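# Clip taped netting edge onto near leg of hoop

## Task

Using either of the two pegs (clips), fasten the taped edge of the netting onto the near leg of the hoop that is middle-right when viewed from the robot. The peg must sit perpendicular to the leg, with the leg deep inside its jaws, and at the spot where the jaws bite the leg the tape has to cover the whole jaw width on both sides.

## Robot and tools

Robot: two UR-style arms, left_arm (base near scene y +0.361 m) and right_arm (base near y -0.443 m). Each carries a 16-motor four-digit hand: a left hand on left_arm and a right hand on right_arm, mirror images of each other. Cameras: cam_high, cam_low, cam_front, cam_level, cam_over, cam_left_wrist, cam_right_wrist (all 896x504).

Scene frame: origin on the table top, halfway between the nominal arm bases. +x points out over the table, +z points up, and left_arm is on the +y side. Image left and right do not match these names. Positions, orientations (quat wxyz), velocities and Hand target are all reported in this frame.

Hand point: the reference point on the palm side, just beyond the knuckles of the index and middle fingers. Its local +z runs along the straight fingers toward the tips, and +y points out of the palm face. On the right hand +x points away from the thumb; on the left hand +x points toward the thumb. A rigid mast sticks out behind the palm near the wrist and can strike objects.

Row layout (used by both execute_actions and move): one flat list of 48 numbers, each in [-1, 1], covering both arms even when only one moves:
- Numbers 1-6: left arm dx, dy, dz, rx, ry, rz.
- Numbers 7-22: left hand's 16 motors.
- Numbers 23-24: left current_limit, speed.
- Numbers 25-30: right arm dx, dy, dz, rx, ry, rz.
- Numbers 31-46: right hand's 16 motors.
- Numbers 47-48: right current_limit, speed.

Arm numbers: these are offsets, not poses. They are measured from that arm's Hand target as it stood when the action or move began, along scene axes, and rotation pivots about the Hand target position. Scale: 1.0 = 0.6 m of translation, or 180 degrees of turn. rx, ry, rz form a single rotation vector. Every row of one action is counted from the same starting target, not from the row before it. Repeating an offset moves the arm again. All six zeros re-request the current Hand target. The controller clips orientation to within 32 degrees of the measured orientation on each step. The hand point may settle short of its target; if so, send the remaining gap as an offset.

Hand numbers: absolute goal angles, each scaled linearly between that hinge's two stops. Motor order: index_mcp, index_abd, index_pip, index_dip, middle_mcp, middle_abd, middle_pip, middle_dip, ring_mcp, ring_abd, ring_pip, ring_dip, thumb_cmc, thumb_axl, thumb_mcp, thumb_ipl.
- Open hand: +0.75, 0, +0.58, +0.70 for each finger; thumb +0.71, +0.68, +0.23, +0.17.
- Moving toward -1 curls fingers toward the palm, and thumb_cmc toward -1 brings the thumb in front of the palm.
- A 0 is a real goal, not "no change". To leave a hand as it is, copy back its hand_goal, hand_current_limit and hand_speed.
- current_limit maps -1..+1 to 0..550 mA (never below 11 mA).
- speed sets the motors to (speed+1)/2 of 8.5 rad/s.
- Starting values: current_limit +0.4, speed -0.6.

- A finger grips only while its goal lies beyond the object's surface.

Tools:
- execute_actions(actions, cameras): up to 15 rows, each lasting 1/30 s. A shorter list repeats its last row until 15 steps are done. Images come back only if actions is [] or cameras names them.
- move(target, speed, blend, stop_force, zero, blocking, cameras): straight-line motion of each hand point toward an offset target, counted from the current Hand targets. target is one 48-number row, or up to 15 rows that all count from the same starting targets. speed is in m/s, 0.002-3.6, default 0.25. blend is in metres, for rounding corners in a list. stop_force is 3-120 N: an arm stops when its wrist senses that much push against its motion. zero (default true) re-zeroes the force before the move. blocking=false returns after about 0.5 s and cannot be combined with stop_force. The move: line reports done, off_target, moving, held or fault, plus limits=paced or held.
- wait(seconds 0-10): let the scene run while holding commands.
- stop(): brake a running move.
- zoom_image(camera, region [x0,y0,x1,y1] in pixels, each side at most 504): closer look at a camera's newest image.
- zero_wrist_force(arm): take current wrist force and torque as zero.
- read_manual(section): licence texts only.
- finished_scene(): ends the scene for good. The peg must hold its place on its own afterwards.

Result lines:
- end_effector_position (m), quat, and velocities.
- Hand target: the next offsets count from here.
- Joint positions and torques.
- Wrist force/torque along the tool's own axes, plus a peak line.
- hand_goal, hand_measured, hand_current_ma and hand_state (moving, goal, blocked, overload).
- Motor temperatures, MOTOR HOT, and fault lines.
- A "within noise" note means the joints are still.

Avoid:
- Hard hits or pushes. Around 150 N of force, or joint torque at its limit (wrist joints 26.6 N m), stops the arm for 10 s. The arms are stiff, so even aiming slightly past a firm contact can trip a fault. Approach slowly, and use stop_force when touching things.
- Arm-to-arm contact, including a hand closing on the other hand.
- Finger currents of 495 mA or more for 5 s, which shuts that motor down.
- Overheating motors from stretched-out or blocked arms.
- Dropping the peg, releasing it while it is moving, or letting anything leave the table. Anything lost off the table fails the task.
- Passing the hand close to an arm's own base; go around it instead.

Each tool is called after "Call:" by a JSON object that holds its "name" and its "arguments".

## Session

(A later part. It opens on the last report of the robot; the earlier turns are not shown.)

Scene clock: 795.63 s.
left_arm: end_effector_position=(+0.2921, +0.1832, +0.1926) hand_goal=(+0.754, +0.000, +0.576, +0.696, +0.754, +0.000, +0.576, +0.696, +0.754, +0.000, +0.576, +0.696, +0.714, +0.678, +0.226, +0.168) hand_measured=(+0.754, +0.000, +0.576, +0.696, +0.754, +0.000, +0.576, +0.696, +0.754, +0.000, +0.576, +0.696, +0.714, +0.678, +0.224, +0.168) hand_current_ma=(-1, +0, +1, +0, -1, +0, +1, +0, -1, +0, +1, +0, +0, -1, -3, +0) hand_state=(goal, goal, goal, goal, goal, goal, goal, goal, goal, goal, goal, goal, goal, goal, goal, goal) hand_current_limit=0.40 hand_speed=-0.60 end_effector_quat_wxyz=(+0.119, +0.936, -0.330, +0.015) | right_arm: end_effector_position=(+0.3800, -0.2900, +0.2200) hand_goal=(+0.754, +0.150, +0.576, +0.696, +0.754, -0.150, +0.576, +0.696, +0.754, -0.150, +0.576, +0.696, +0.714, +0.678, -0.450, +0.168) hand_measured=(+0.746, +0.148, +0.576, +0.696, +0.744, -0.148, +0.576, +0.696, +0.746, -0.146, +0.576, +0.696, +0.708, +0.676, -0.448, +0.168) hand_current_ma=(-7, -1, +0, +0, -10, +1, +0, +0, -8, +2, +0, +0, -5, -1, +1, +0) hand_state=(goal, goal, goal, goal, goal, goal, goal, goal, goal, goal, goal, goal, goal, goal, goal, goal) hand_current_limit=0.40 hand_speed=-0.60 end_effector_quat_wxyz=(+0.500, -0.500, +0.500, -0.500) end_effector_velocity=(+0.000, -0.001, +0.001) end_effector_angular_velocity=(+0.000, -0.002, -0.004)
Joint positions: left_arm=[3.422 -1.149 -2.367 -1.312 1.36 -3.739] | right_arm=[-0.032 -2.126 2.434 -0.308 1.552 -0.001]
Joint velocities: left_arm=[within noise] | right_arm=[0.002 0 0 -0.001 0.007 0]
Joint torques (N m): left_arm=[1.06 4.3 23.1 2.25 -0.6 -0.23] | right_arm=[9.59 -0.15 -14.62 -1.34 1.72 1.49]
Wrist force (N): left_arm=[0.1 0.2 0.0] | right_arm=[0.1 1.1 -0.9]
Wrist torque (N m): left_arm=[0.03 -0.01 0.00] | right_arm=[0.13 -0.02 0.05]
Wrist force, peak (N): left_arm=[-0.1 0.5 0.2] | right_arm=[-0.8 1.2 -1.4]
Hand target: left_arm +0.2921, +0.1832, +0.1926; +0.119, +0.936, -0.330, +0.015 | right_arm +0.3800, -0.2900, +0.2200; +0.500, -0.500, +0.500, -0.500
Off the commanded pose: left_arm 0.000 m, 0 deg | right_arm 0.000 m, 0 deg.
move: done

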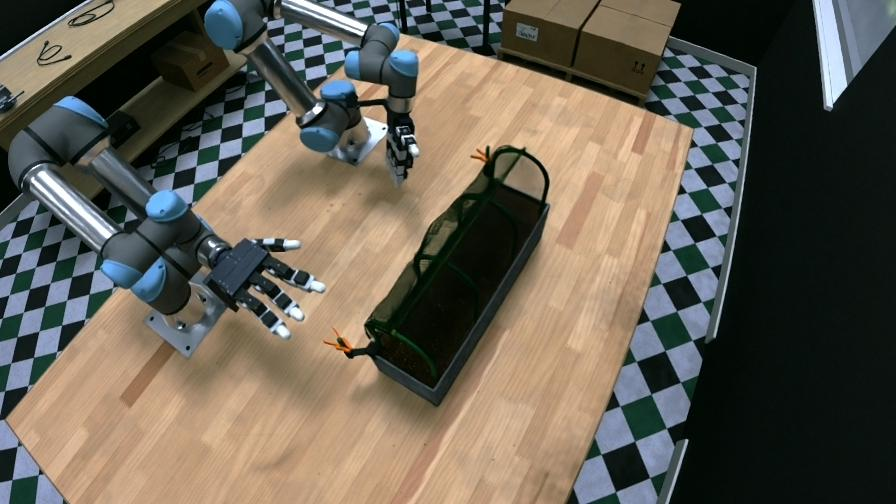

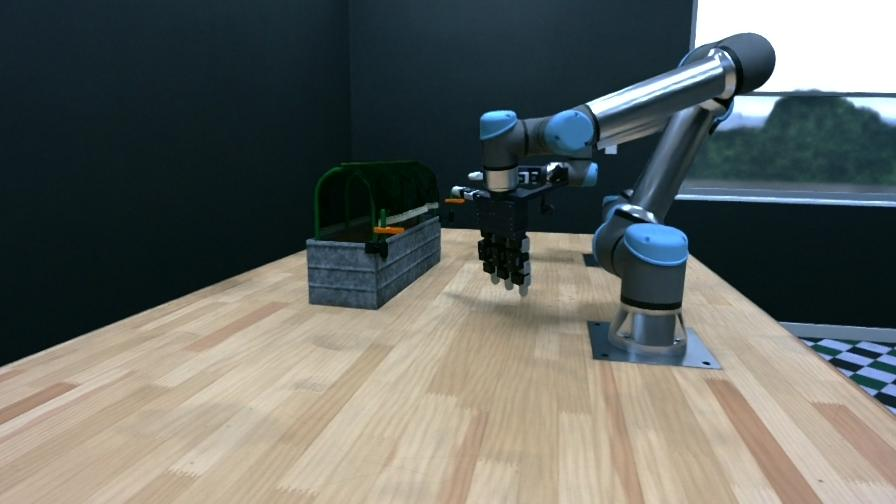

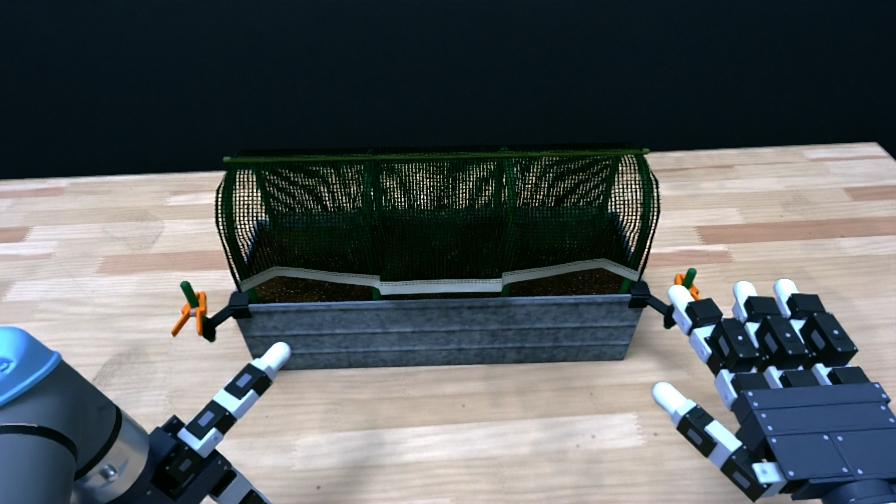

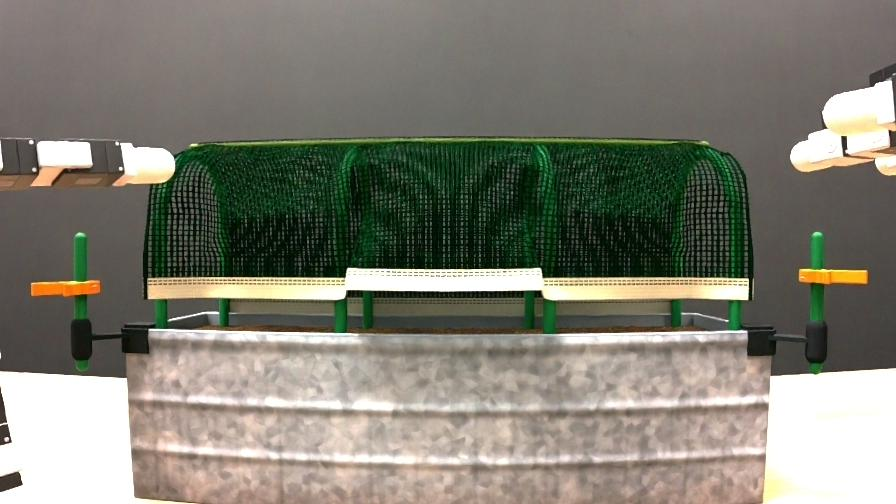

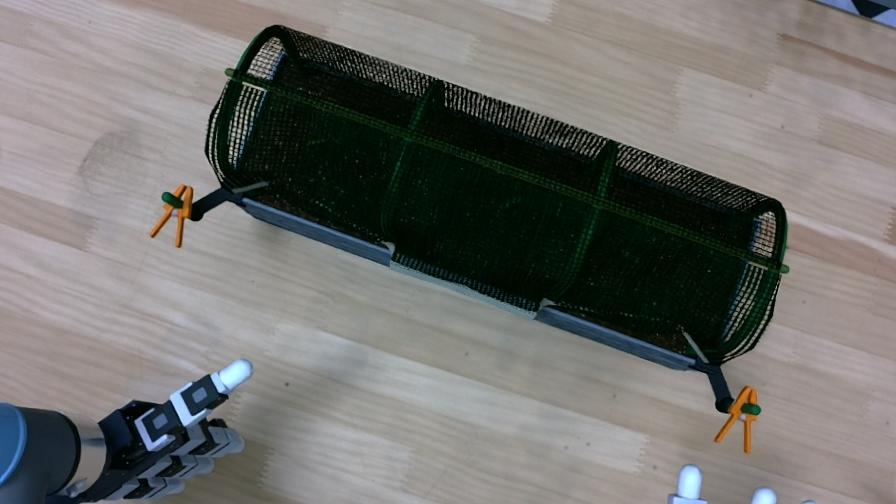

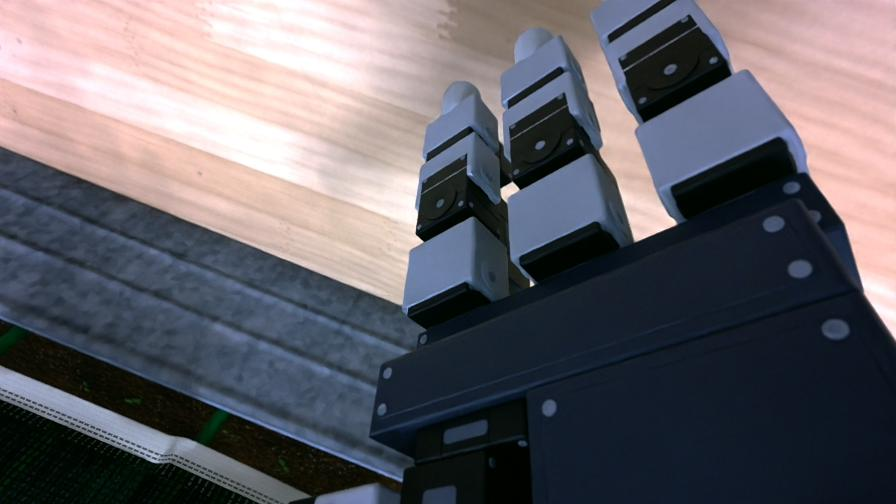

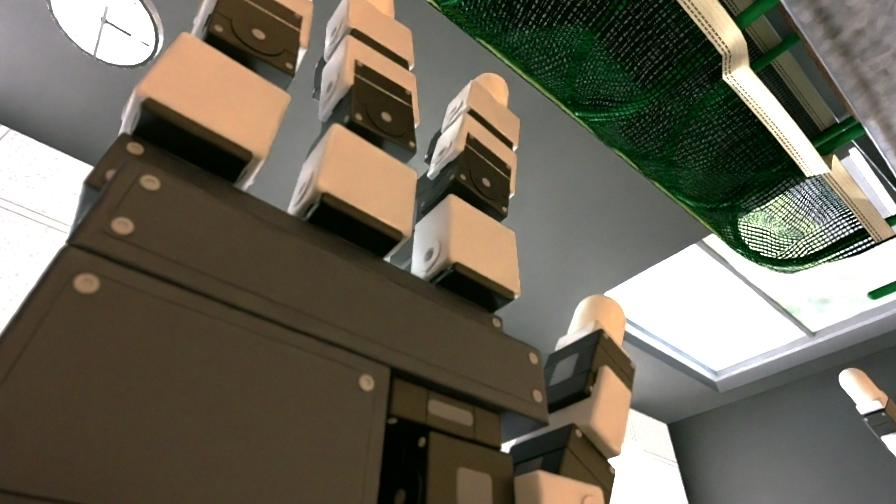

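Call:
{"name": "move", "arguments": {"target": [0,0,0,0,0,0,0.754,0,0.576,0.696,0.754,0,0.576,0.696,0.754,0,0.576,0.696,0.714,0.678,0.226,0.168,0.4,-0.6,-0.05,0.0667,-0.1583,0,0,0,0.754,0.15,0.576,0.696,0.754,-0.15,0.576,0.696,0.754,-0.15,0.576,0.696,0.714,0.678,-0.45,0.168,0.4,-0.6], "speed": 0.2, "cameras": ["cam_level", "cam_over", "cam_right_wrist", "cam_front"]}}

Call:
{"name": "zoom_image", "arguments": {"camera": "cam_over", "region": [596, 364, 896, 504]}}

Call:
{"name": "zoom_image", "arguments": {"camera": "cam_level", "region": [696, 200, 896, 360]}}

Call:
{"name": "zoom_image", "arguments": {"camera": "cam_front", "region": [596, 230, 896, 430]}}

Scene clock: 848.00 s.
left_arm: end_effector_position=(+0.2921, +0.1832, +0.1926) hand_goal=(+0.754, +0.000, +0.576, +0.696, +0.754, +0.000, +0.576, +0.696, +0.754, +0.000, +0.576, +0.696, +0.714, +0.678, +0.226, +0.168) hand_measured=(+0.754, +0.000, +0.576, +0.696, +0.754, +0.000, +0.576, +0.696, +0.754, +0.000, +0.576, +0.696, +0.714, +0.678, +0.224, +0.168) hand_current_ma=(-1, +0, +1, +0, -1, +0, +1, +0, -1, +0, +1, +0, +0, -1, -3, +0) hand_state=(goal, goal, goal, goal, goal, goal, goal, goal, goal, goal, goal, goal, goal, goal, goal, goal) hand_current_limit=0.40 hand_speed=-0.60 end_effector_quat_wxyz=(+0.119, +0.936, -0.330, +0.015) | right_arm: end_effector_position=(+0.3500, -0.2499, +0.1251) hand_goal=(+0.754, +0.150, +0.576, +0.696, +0.754, -0.150, +0.576, +0.696, +0.754, -0.150, +0.576, +0.696, +0.714, +0.678, -0.450, +0.168) hand_measured=(+0.746, +0.148, +0.576, +0.696, +0.744, -0.148, +0.576, +0.696, +0.746, -0.146, +0.576, +0.696, +0.708, +0.676, -0.448, +0.168) hand_current_ma=(-9, -1, +0, +0, -12, +1, +0, +0, -9, +1, +0, +0, -5, -2, +1, +0) hand_state=(goal, goal, goal, goal, goal, goal, goal, goal, goal, goal, goal, goal, goal, goal, goal, goal) hand_current_limit=0.40 hand_speed=-0.60 end_effector_quat_wxyz=(+0.500, -0.500, +0.500, -0.500)
Joint positions: left_arm=[3.422 -1.149 -2.367 -1.312 1.36 -3.739] | right_arm=[0.247 -1.895 2.605 -0.71 1.831 -0.001]
Joint torques (N m): left_arm=[1.54 5.04 23.1 2.22 -0.65 -0.08] | right_arm=[3.93 6.45 -15.41 -4 0.86 1.01]
Wrist force (N): left_arm=[0.0 0.4 0.1] | right_arm=[-0.4 0.7 -1.0]
Wrist torque (N m): left_arm=[0.05 0.00 -0.01] | right_arm=[0.10 0.09 -0.03]
Wrist force, peak (N): left_arm=[0.1 0.4 0.3] | right_arm=[-0.8 2.7 -1.4]
Hand target: left_arm +0.2921, +0.1832, +0.1926; +0.119, +0.936, -0.330, +0.015 | right_arm +0.3500, -0.2500, +0.1250; +0.500, -0.500, +0.500, -0.500
Off the commanded pose: left_arm 0.000 m, 0 deg | right_arm 0.000 m, 0 deg.
move: done
Images, in order (width x height): cam_front 896x504, cam_level 896x504, cam_over 896x504, cam_right_wrist 896x504.

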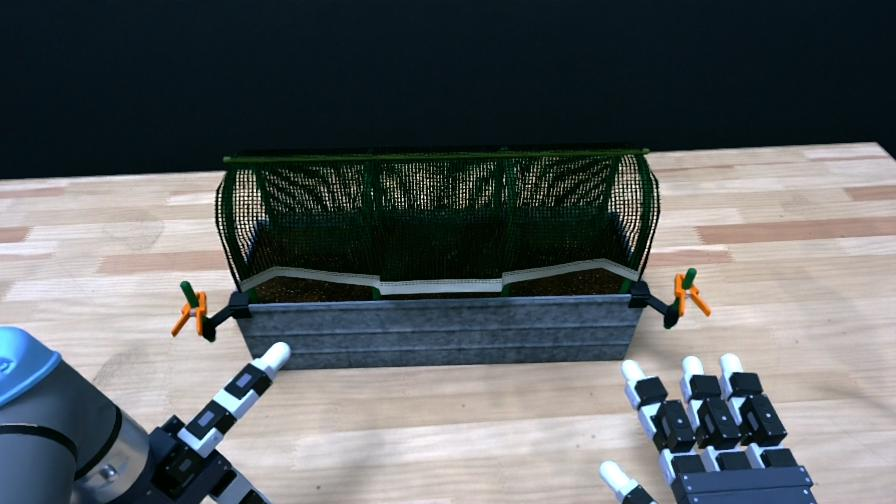

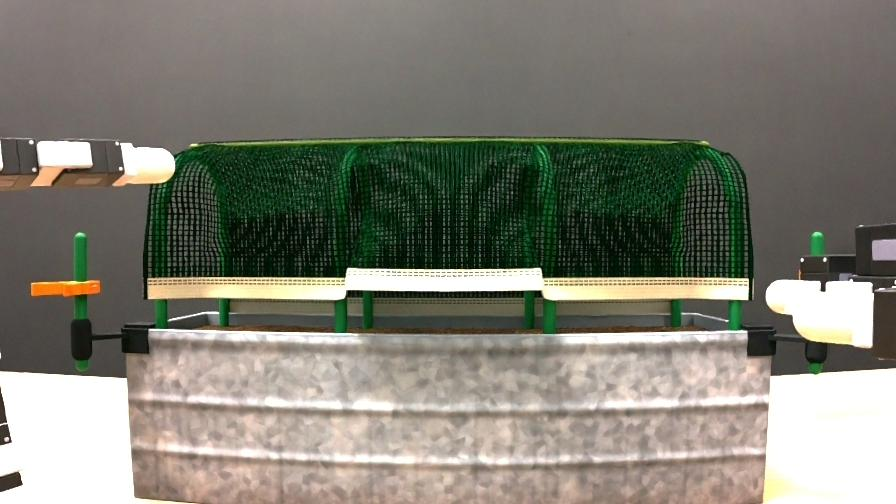

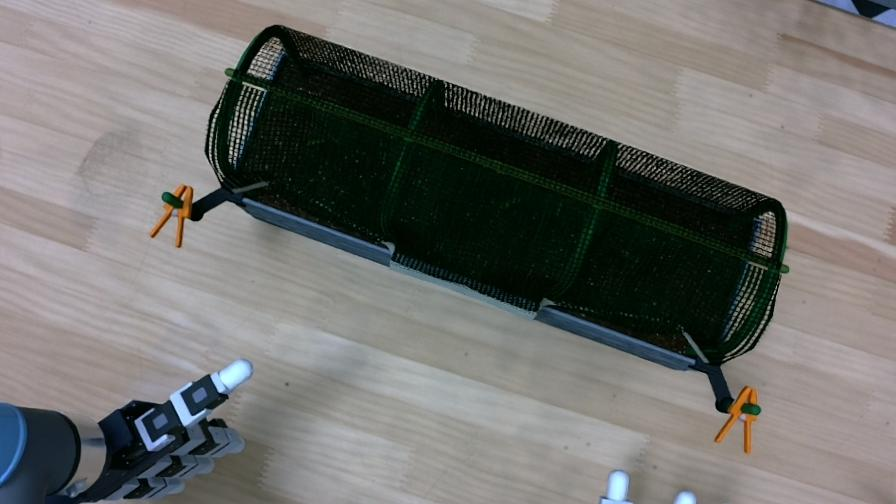

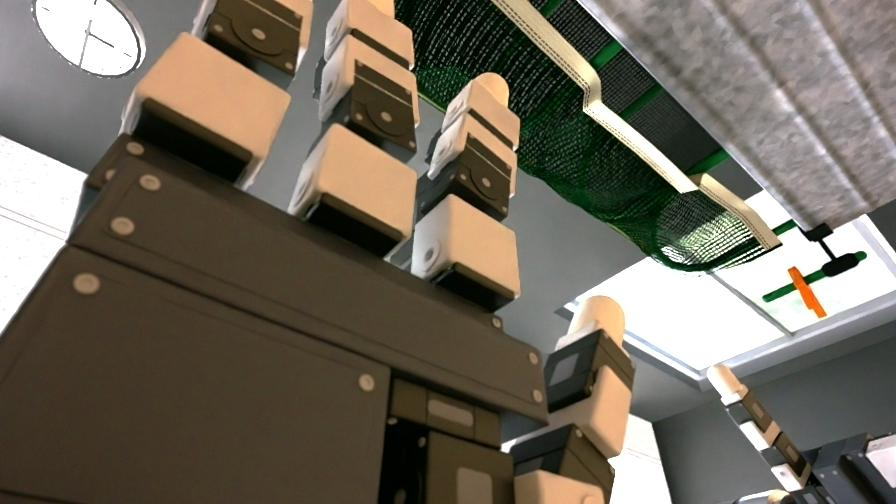

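Scaled by 1.680.

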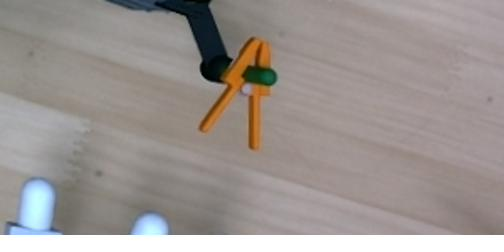

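Scaled by 2.520.

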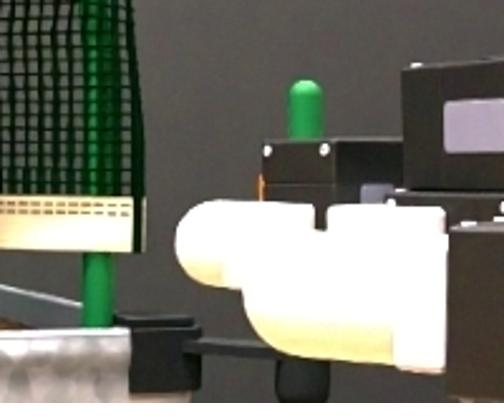

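Scaled by 1.680.

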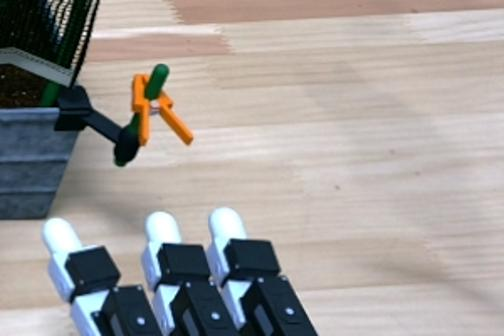

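Call:
{"name": "wait", "arguments": {"seconds": 0.1, "cameras": ["cam_low"]}}

Call:
{"name": "zoom_image", "arguments": {"camera": "cam_low", "region": [340, 170, 600, 300]}}

Scene clock: 868.53 s.
left_arm: end_effector_position=(+0.2921, +0.1832, +0.1926) hand_goal=(+0.754, +0.000, +0.576, +0.696, +0.754, +0.000, +0.576, +0.696, +0.754, +0.000, +0.576, +0.696, +0.714, +0.678, +0.226, +0.168) hand_measured=(+0.754, +0.000, +0.576, +0.696, +0.754, +0.000, +0.576, +0.696, +0.754, +0.000, +0.576, +0.696, +0.714, +0.678, +0.224, +0.168) hand_current_ma=(-1, +0, +1, +0, -1, +0, +1, +0, -1, +0, +1, +0, +0, -1, -3, +0) hand_state=(goal, goal, goal, goal, goal, goal, goal, goal, goal, goal, goal, goal, goal, goal, goal, goal) hand_current_limit=0.40 hand_speed=-0.60 end_effector_quat_wxyz=(+0.119, +0.936, -0.330, +0.015) | right_arm: end_effector_position=(+0.3500, -0.2500, +0.1250) hand_goal=(+0.754, +0.150, +0.576, +0.696, +0.754, -0.150, +0.576, +0.696, +0.754, -0.150, +0.576, +0.696, +0.714, +0.678, -0.450, +0.168) hand_measured=(+0.746, +0.148, +0.576, +0.696, +0.744, -0.148, +0.576, +0.696, +0.746, -0.146, +0.576, +0.696, +0.708, +0.676, -0.448, +0.168) hand_current_ma=(-9, -1, +0, +0, -12, +1, +0, +0, -9, +1, +0, +0, -5, -2, +1, +0) hand_state=(goal, goal, goal, goal, goal, goal, goal, goal, goal, goal, goal, goal, goal, goal, goal, goal) hand_current_limit=0.40 hand_speed=-0.60 end_effector_quat_wxyz=(+0.500, -0.500, +0.500, -0.500)
Joint positions: left_arm=[3.422 -1.149 -2.367 -1.312 1.36 -3.739] | right_arm=[0.247 -1.895 2.605 -0.71 1.831 -0.001]
Joint torques (N m): left_arm=[1.19 5.15 23.03 2.27 -0.58 -0.32] | right_arm=[10 6.27 -9.5 -3.33 1.86 1.48]
Wrist force (N): left_arm=[-0.1 0.2 0.0] | right_arm=[-0.2 0.6 -0.9]
Wrist torque (N m): left_arm=[0.02 0.01 -0.01] | right_arm=[0.07 0.06 -0.01]
Wrist force, peak (N): left_arm=[-0.1 0.4 0.2] | right_arm=[-0.6 0.7 -1.4]
Hand target: left_arm +0.2921, +0.1832, +0.1926; +0.119, +0.936, -0.330, +0.015 | right_arm +0.3500, -0.2500, +0.1250; +0.500, -0.500, +0.500, -0.500
Off the commanded pose: left_arm 0.000 m, 0 deg | right_arm 0.000 m, 0 deg.
wait: 0.10 s; at rest from the start
Images, in order (width x height): cam_low 896x504.

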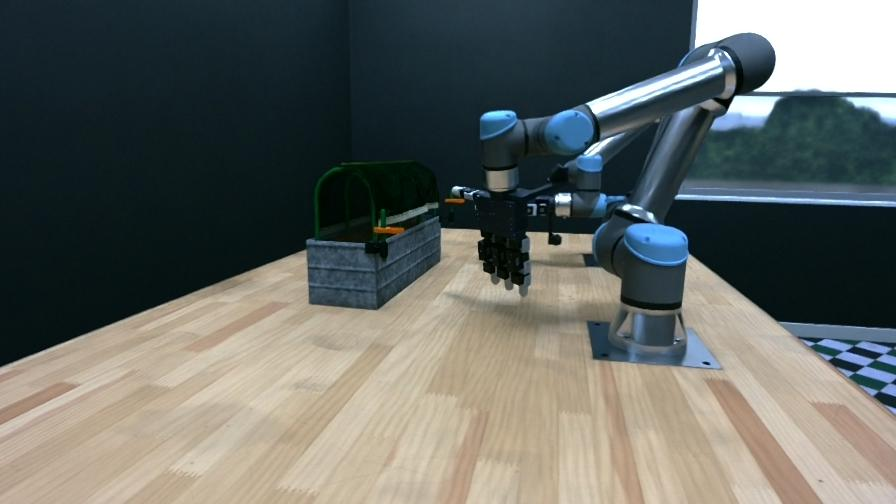

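Scaled by 1.938.

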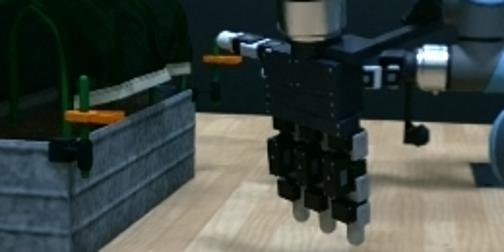

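Call:
{"name": "move", "arguments": {"target": [0,0,0,0,0,0,0.754,0,0.576,0.696,0.754,0,0.576,0.696,0.754,0,0.576,0.696,0.714,0.678,0.226,0.168,0.4,-0.6,0.0583,-0.1108,0,0,0,0,0.754,0.15,0.576,0.696,0.754,-0.15,0.576,0.696,0.754,-0.15,0.576,0.696,-0.56,0.678,0.226,0.168,0.4,-0.6], "speed": 0.15, "cameras": ["cam_level", "cam_over", "cam_right_wrist", "cam_front"]}}

Call:
{"name": "zoom_image", "arguments": {"camera": "cam_over", "region": [646, 364, 896, 504]}}

Call:
{"name": "zoom_image", "arguments": {"camera": "cam_level", "region": [736, 200, 896, 360]}}

Call:
{"name": "zoom_image", "arguments": {"camera": "cam_front", "region": [616, 230, 836, 400]}}

Scene clock: 911.50 s.
left_arm: end_effector_position=(+0.2921, +0.1832, +0.1926) hand_goal=(+0.754, +0.000, +0.576, +0.696, +0.754, +0.000, +0.576, +0.696, +0.754, +0.000, +0.576, +0.696, +0.714, +0.678, +0.226, +0.168) hand_measured=(+0.754, +0.000, +0.576, +0.696, +0.754, +0.000, +0.576, +0.696, +0.754, +0.000, +0.576, +0.696, +0.714, +0.678, +0.224, +0.168) hand_current_ma=(-1, +0, +1, +0, -1, +0, +1, +0, -1, +0, +1, +0, +0, -1, -3, +0) hand_state=(goal, goal, goal, goal, goal, goal, goal, goal, goal, goal, goal, goal, goal, goal, goal, goal) hand_current_limit=0.40 hand_speed=-0.60 end_effector_quat_wxyz=(+0.119, +0.936, -0.330, +0.015) | right_arm: end_effector_position=(+0.3849, -0.3164, +0.1249) hand_goal=(+0.754, +0.150, +0.576, +0.696, +0.754, -0.150, +0.576, +0.696, +0.754, -0.150, +0.576, +0.696, -0.560, +0.678, +0.226, +0.168) hand_measured=(+0.746, +0.148, +0.576, +0.696, +0.744, -0.148, +0.576, +0.696, +0.746, -0.148, +0.576, +0.696, -0.558, +0.676, +0.224, +0.168) hand_current_ma=(-9, -1, +0, +0, -12, +1, +0, +0, -9, +1, +0, +0, +1, -2, -1, +0) hand_state=(goal, goal, goal, goal, goal, goal, goal, goal, goal, goal, goal, goal, goal, goal, goal, goal) hand_current_limit=0.40 hand_speed=-0.60 end_effector_quat_wxyz=(+0.500, -0.500, +0.500, -0.500)
Joint positions: left_arm=[3.422 -1.149 -2.367 -1.312 1.36 -3.739] | right_arm=[-0.214 -2.002 2.657 -0.655 1.37 -0.001]
Joint torques (N m): left_arm=[1.63 4.63 22.94 2.36 -0.6 -0.19] | right_arm=[-10.66 9.52 -30.39 -3.68 -1.4 -1.31]
Wrist force (N): left_arm=[-0.2 0.1 0.1] | right_arm=[0.2 0.8 -1.1]
Wrist torque (N m): left_arm=[0.00 0.02 -0.01] | right_arm=[0.13 0.00 -0.08]
Wrist force, peak (N): left_arm=[0.2 0.4 0.1] | right_arm=[-1.4 0.5 -1.7]
Hand target: left_arm +0.2921, +0.1832, +0.1926; +0.119, +0.936, -0.330, +0.015 | right_arm +0.3850, -0.3164, +0.1250; +0.500, -0.500, +0.500, -0.500
Off the commanded pose: left_arm 0.000 m, 0 deg | right_arm 0.000 m, 0 deg.
move: done
Images, in order (width x height): cam_front 896x504, cam_level 896x504, cam_over 896x504, cam_right_wrist 896x504.

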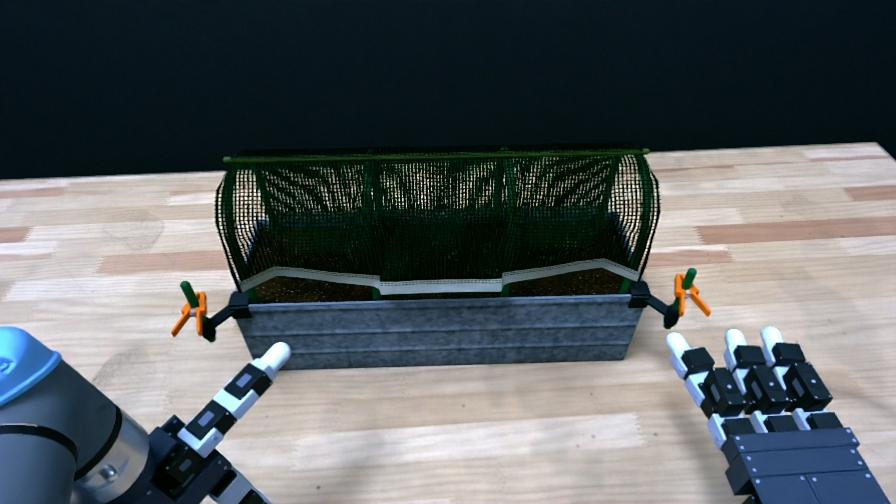

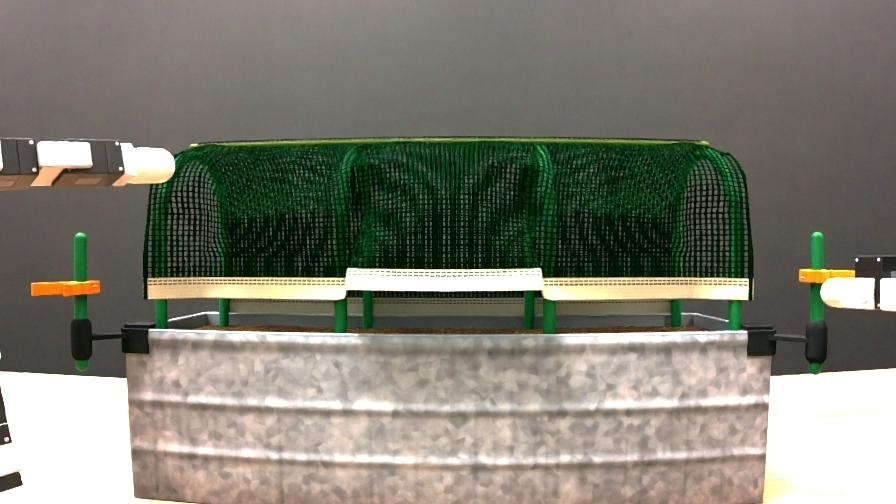

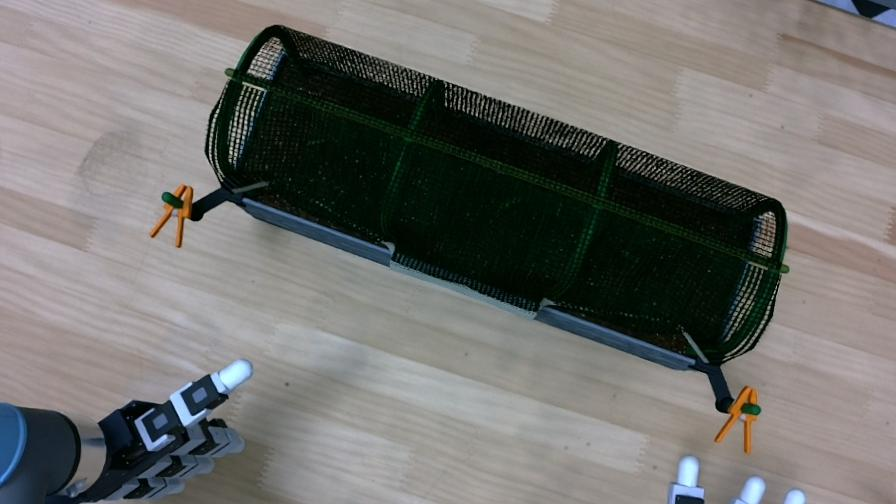

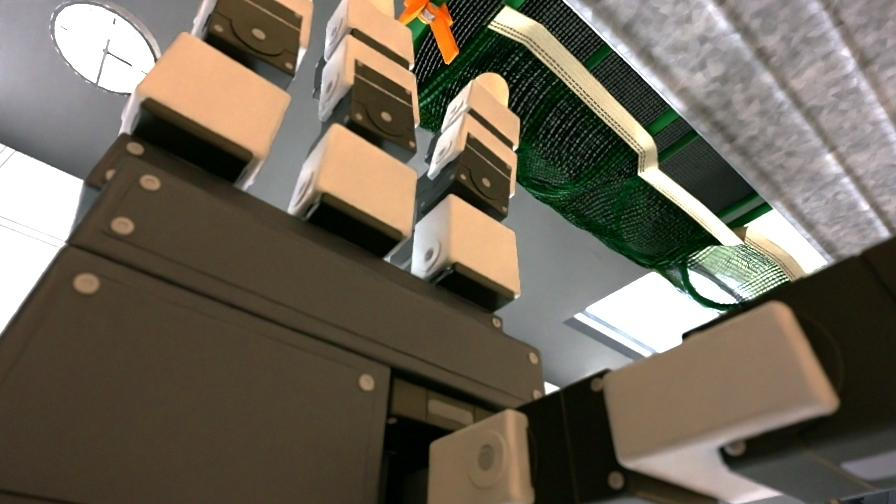

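Scaled by 2.016.

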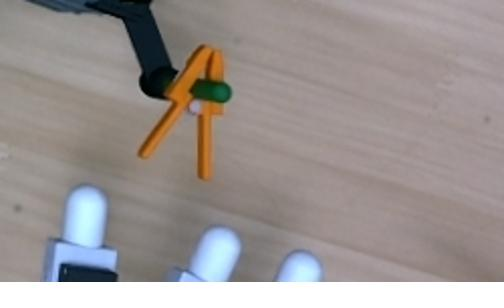

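Scaled by 3.150.

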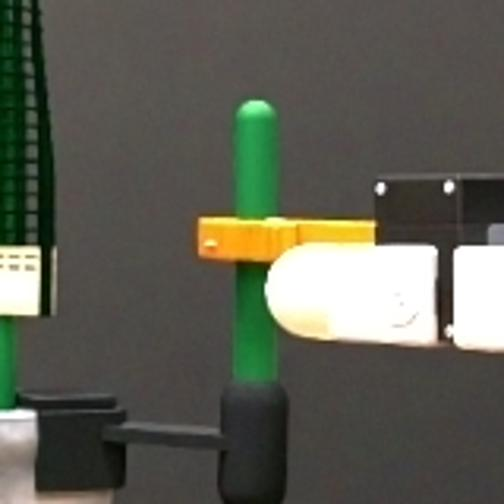

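Scaled by 2.291.

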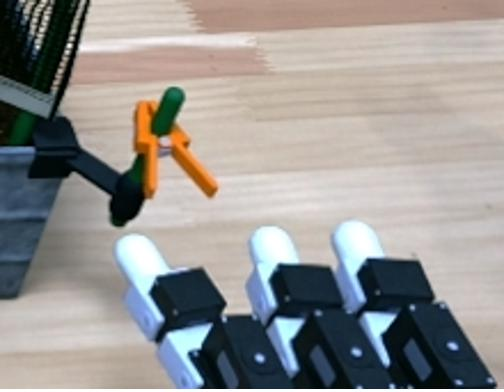

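Call:
{"name": "move", "arguments": {"target": [[0,0,0,0,0,0,0.754,0,0.576,0.696,0.754,0,0.576,0.696,0.754,0,0.576,0.696,0.714,0.678,0.226,0.168,0.4,-0.6,0,-0.005,0.015,0,0,0,0.754,0.15,0.576,0.696,0.754,-0.15,0.576,0.696,0.754,-0.15,0.576,0.696,-0.56,0.678,0.226,0.168,0.4,-0.6],[0,0,0,0,0,0,0.754,0,0.576,0.696,0.754,0,0.576,0.696,0.754,0,0.576,0.696,0.714,0.678,0.226,0.168,0.4,-0.6,0.0783,-0.005,0.015,0,0,0,0.754,0.15,0.576,0.696,0.754,-0.15,0.576,0.696,0.754,-0.15,0.576,0.696,-0.56,0.678,0.226,0.168,0.4,-0.6]], "speed": 0.06, "stop_force": 5, "cameras": ["cam_level", "cam_over", "cam_right_wrist", "cam_front"]}}

Call:
{"name": "zoom_image", "arguments": {"camera": "cam_over", "region": [646, 364, 896, 504]}}

Call:
{"name": "zoom_image", "arguments": {"camera": "cam_level", "region": [736, 200, 896, 360]}}

Call:
{"name": "zoom_image", "arguments": {"camera": "cam_front", "region": [616, 230, 836, 400]}}

Call:
{"name": "zoom_image", "arguments": {"camera": "cam_right_wrist", "region": [300, 0, 560, 150]}}

Scene clock: 1002.43 s.
left_arm: end_effector_position=(+0.2921, +0.1832, +0.1926) hand_goal=(+0.754, +0.000, +0.576, +0.696, +0.754, +0.000, +0.576, +0.696, +0.754, +0.000, +0.576, +0.696, +0.714, +0.678, +0.226, +0.168) hand_measured=(+0.754, +0.000, +0.576, +0.696, +0.754, +0.000, +0.576, +0.696, +0.754, +0.000, +0.576, +0.696, +0.714, +0.678, +0.224, +0.168) hand_current_ma=(-1, +0, +1, +0, -1, +0, +1, +0, -1, +0, +1, +0, +0, -1, -3, +0) hand_state=(goal, goal, goal, goal, goal, goal, goal, goal, goal, goal, goal, goal, goal, goal, goal, goal) hand_current_limit=0.40 hand_speed=-0.60 end_effector_quat_wxyz=(+0.119, +0.936, -0.330, +0.015) | right_arm: end_effector_position=(+0.4319, -0.3194, +0.1340) hand_goal=(+0.754, +0.150, +0.576, +0.696, +0.754, -0.150, +0.576, +0.696, +0.754, -0.150, +0.576, +0.696, -0.560, +0.678, +0.226, +0.168) hand_measured=(+0.746, +0.148, +0.576, +0.696, +0.744, -0.148, +0.576, +0.696, +0.746, -0.148, +0.576, +0.696, -0.558, +0.676, +0.224, +0.168) hand_current_ma=(-9, -1, +0, +0, -12, +1, +0, +0, -9, +1, +0, +0, +1, -2, -1, +0) hand_state=(goal, goal, goal, goal, goal, goal, goal, goal, goal, goal, goal, goal, goal, goal, goal, goal) hand_current_limit=0.40 hand_speed=-0.60 end_effector_quat_wxyz=(+0.500, -0.500, +0.500, -0.500)
Joint positions: left_arm=[3.422 -1.149 -2.367 -1.312 1.36 -3.739] | right_arm=[-0.178 -1.845 2.546 -0.701 1.406 -0.001]
Joint torques (N m): left_arm=[1.54 5.34 22.44 2.31 -0.48 -0.15] | right_arm=[-9.83 -6.17 -10.3 -0.1 -1.37 -1.36]
Wrist force (N): left_arm=[0.0 0.2 0.2] | right_arm=[-0.2 1.1 -1.3]
Wrist torque (N m): left_arm=[0.01 0.00 0.00] | right_arm=[0.19 0.03 -0.13]
Wrist force, peak (N): left_arm=[0.0 0.5 0.1] | right_arm=[-0.4 1.7 -0.9]
Hand target: left_arm +0.2921, +0.1832, +0.1926; +0.119, +0.936, -0.330, +0.015 | right_arm +0.4319, -0.3194, +0.1340; +0.500, -0.500, +0.500, -0.500
Off the commanded pose: left_arm 0.000 m, 0 deg | right_arm 0.000 m, 0 deg.
move: done
Images, in order (width x height): cam_front 896x504, cam_level 896x504, cam_over 896x504, cam_right_wrist 896x504.

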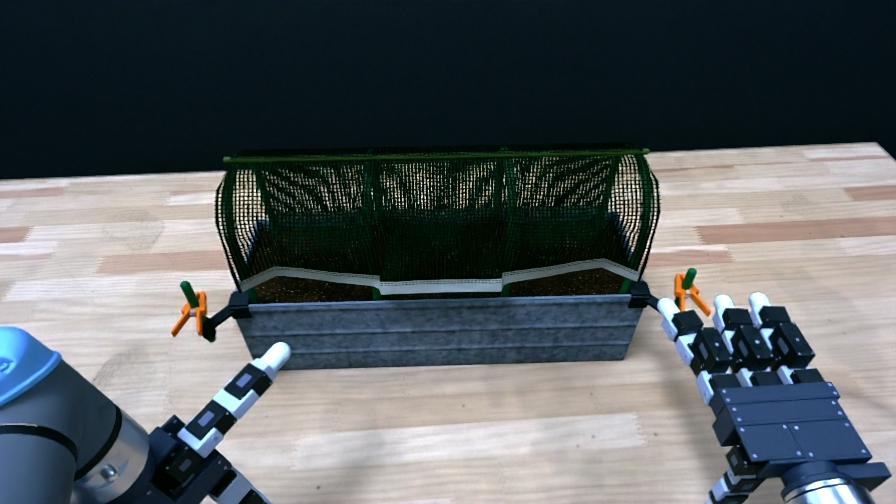

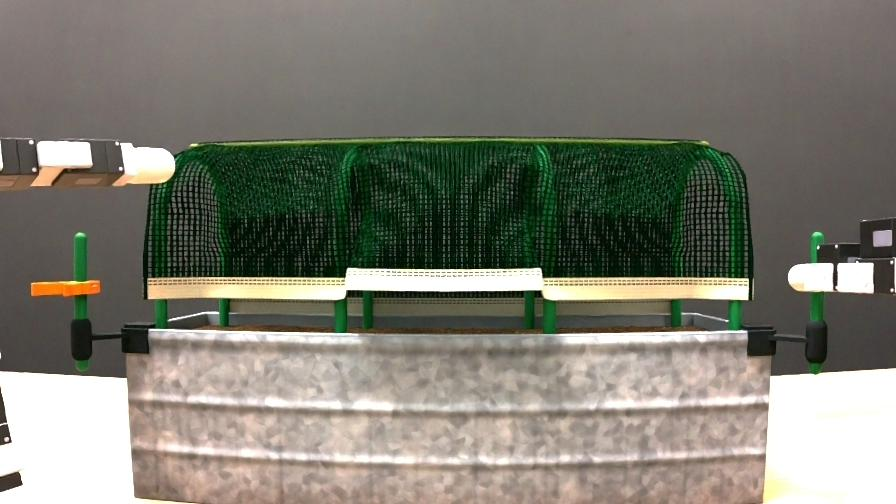

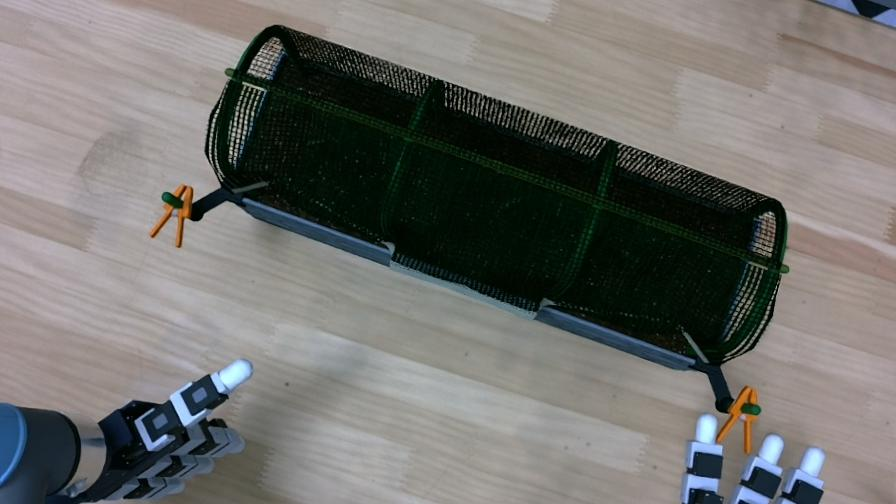

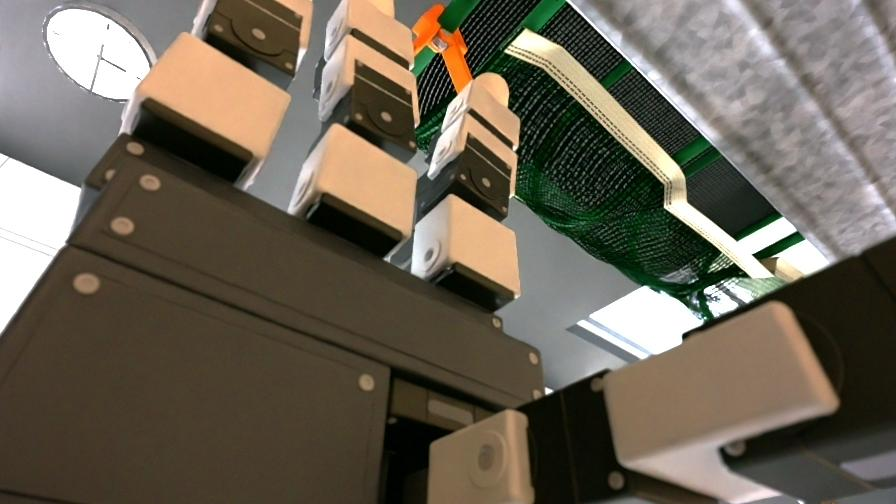

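Scaled by 2.016.

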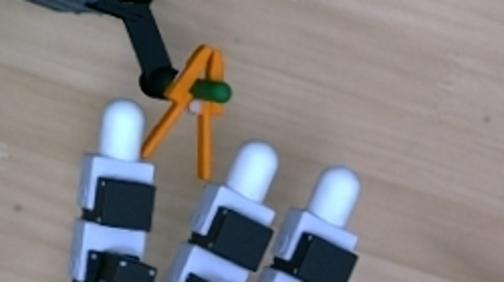

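Scaled by 3.150.

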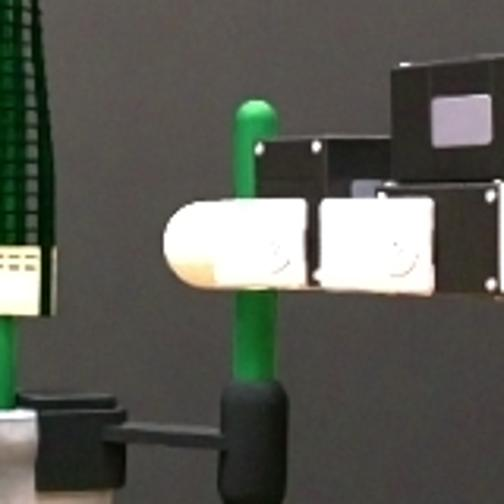

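Scaled by 2.291.

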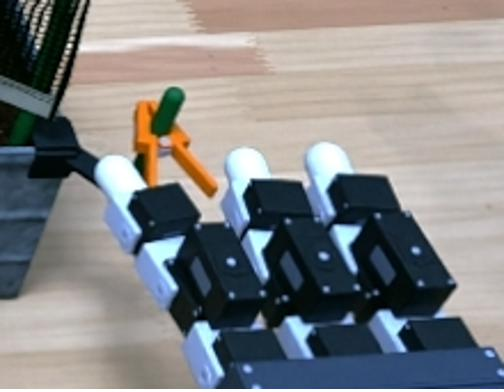

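Scaled by 1.938.

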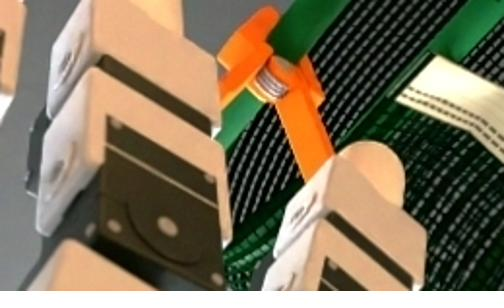

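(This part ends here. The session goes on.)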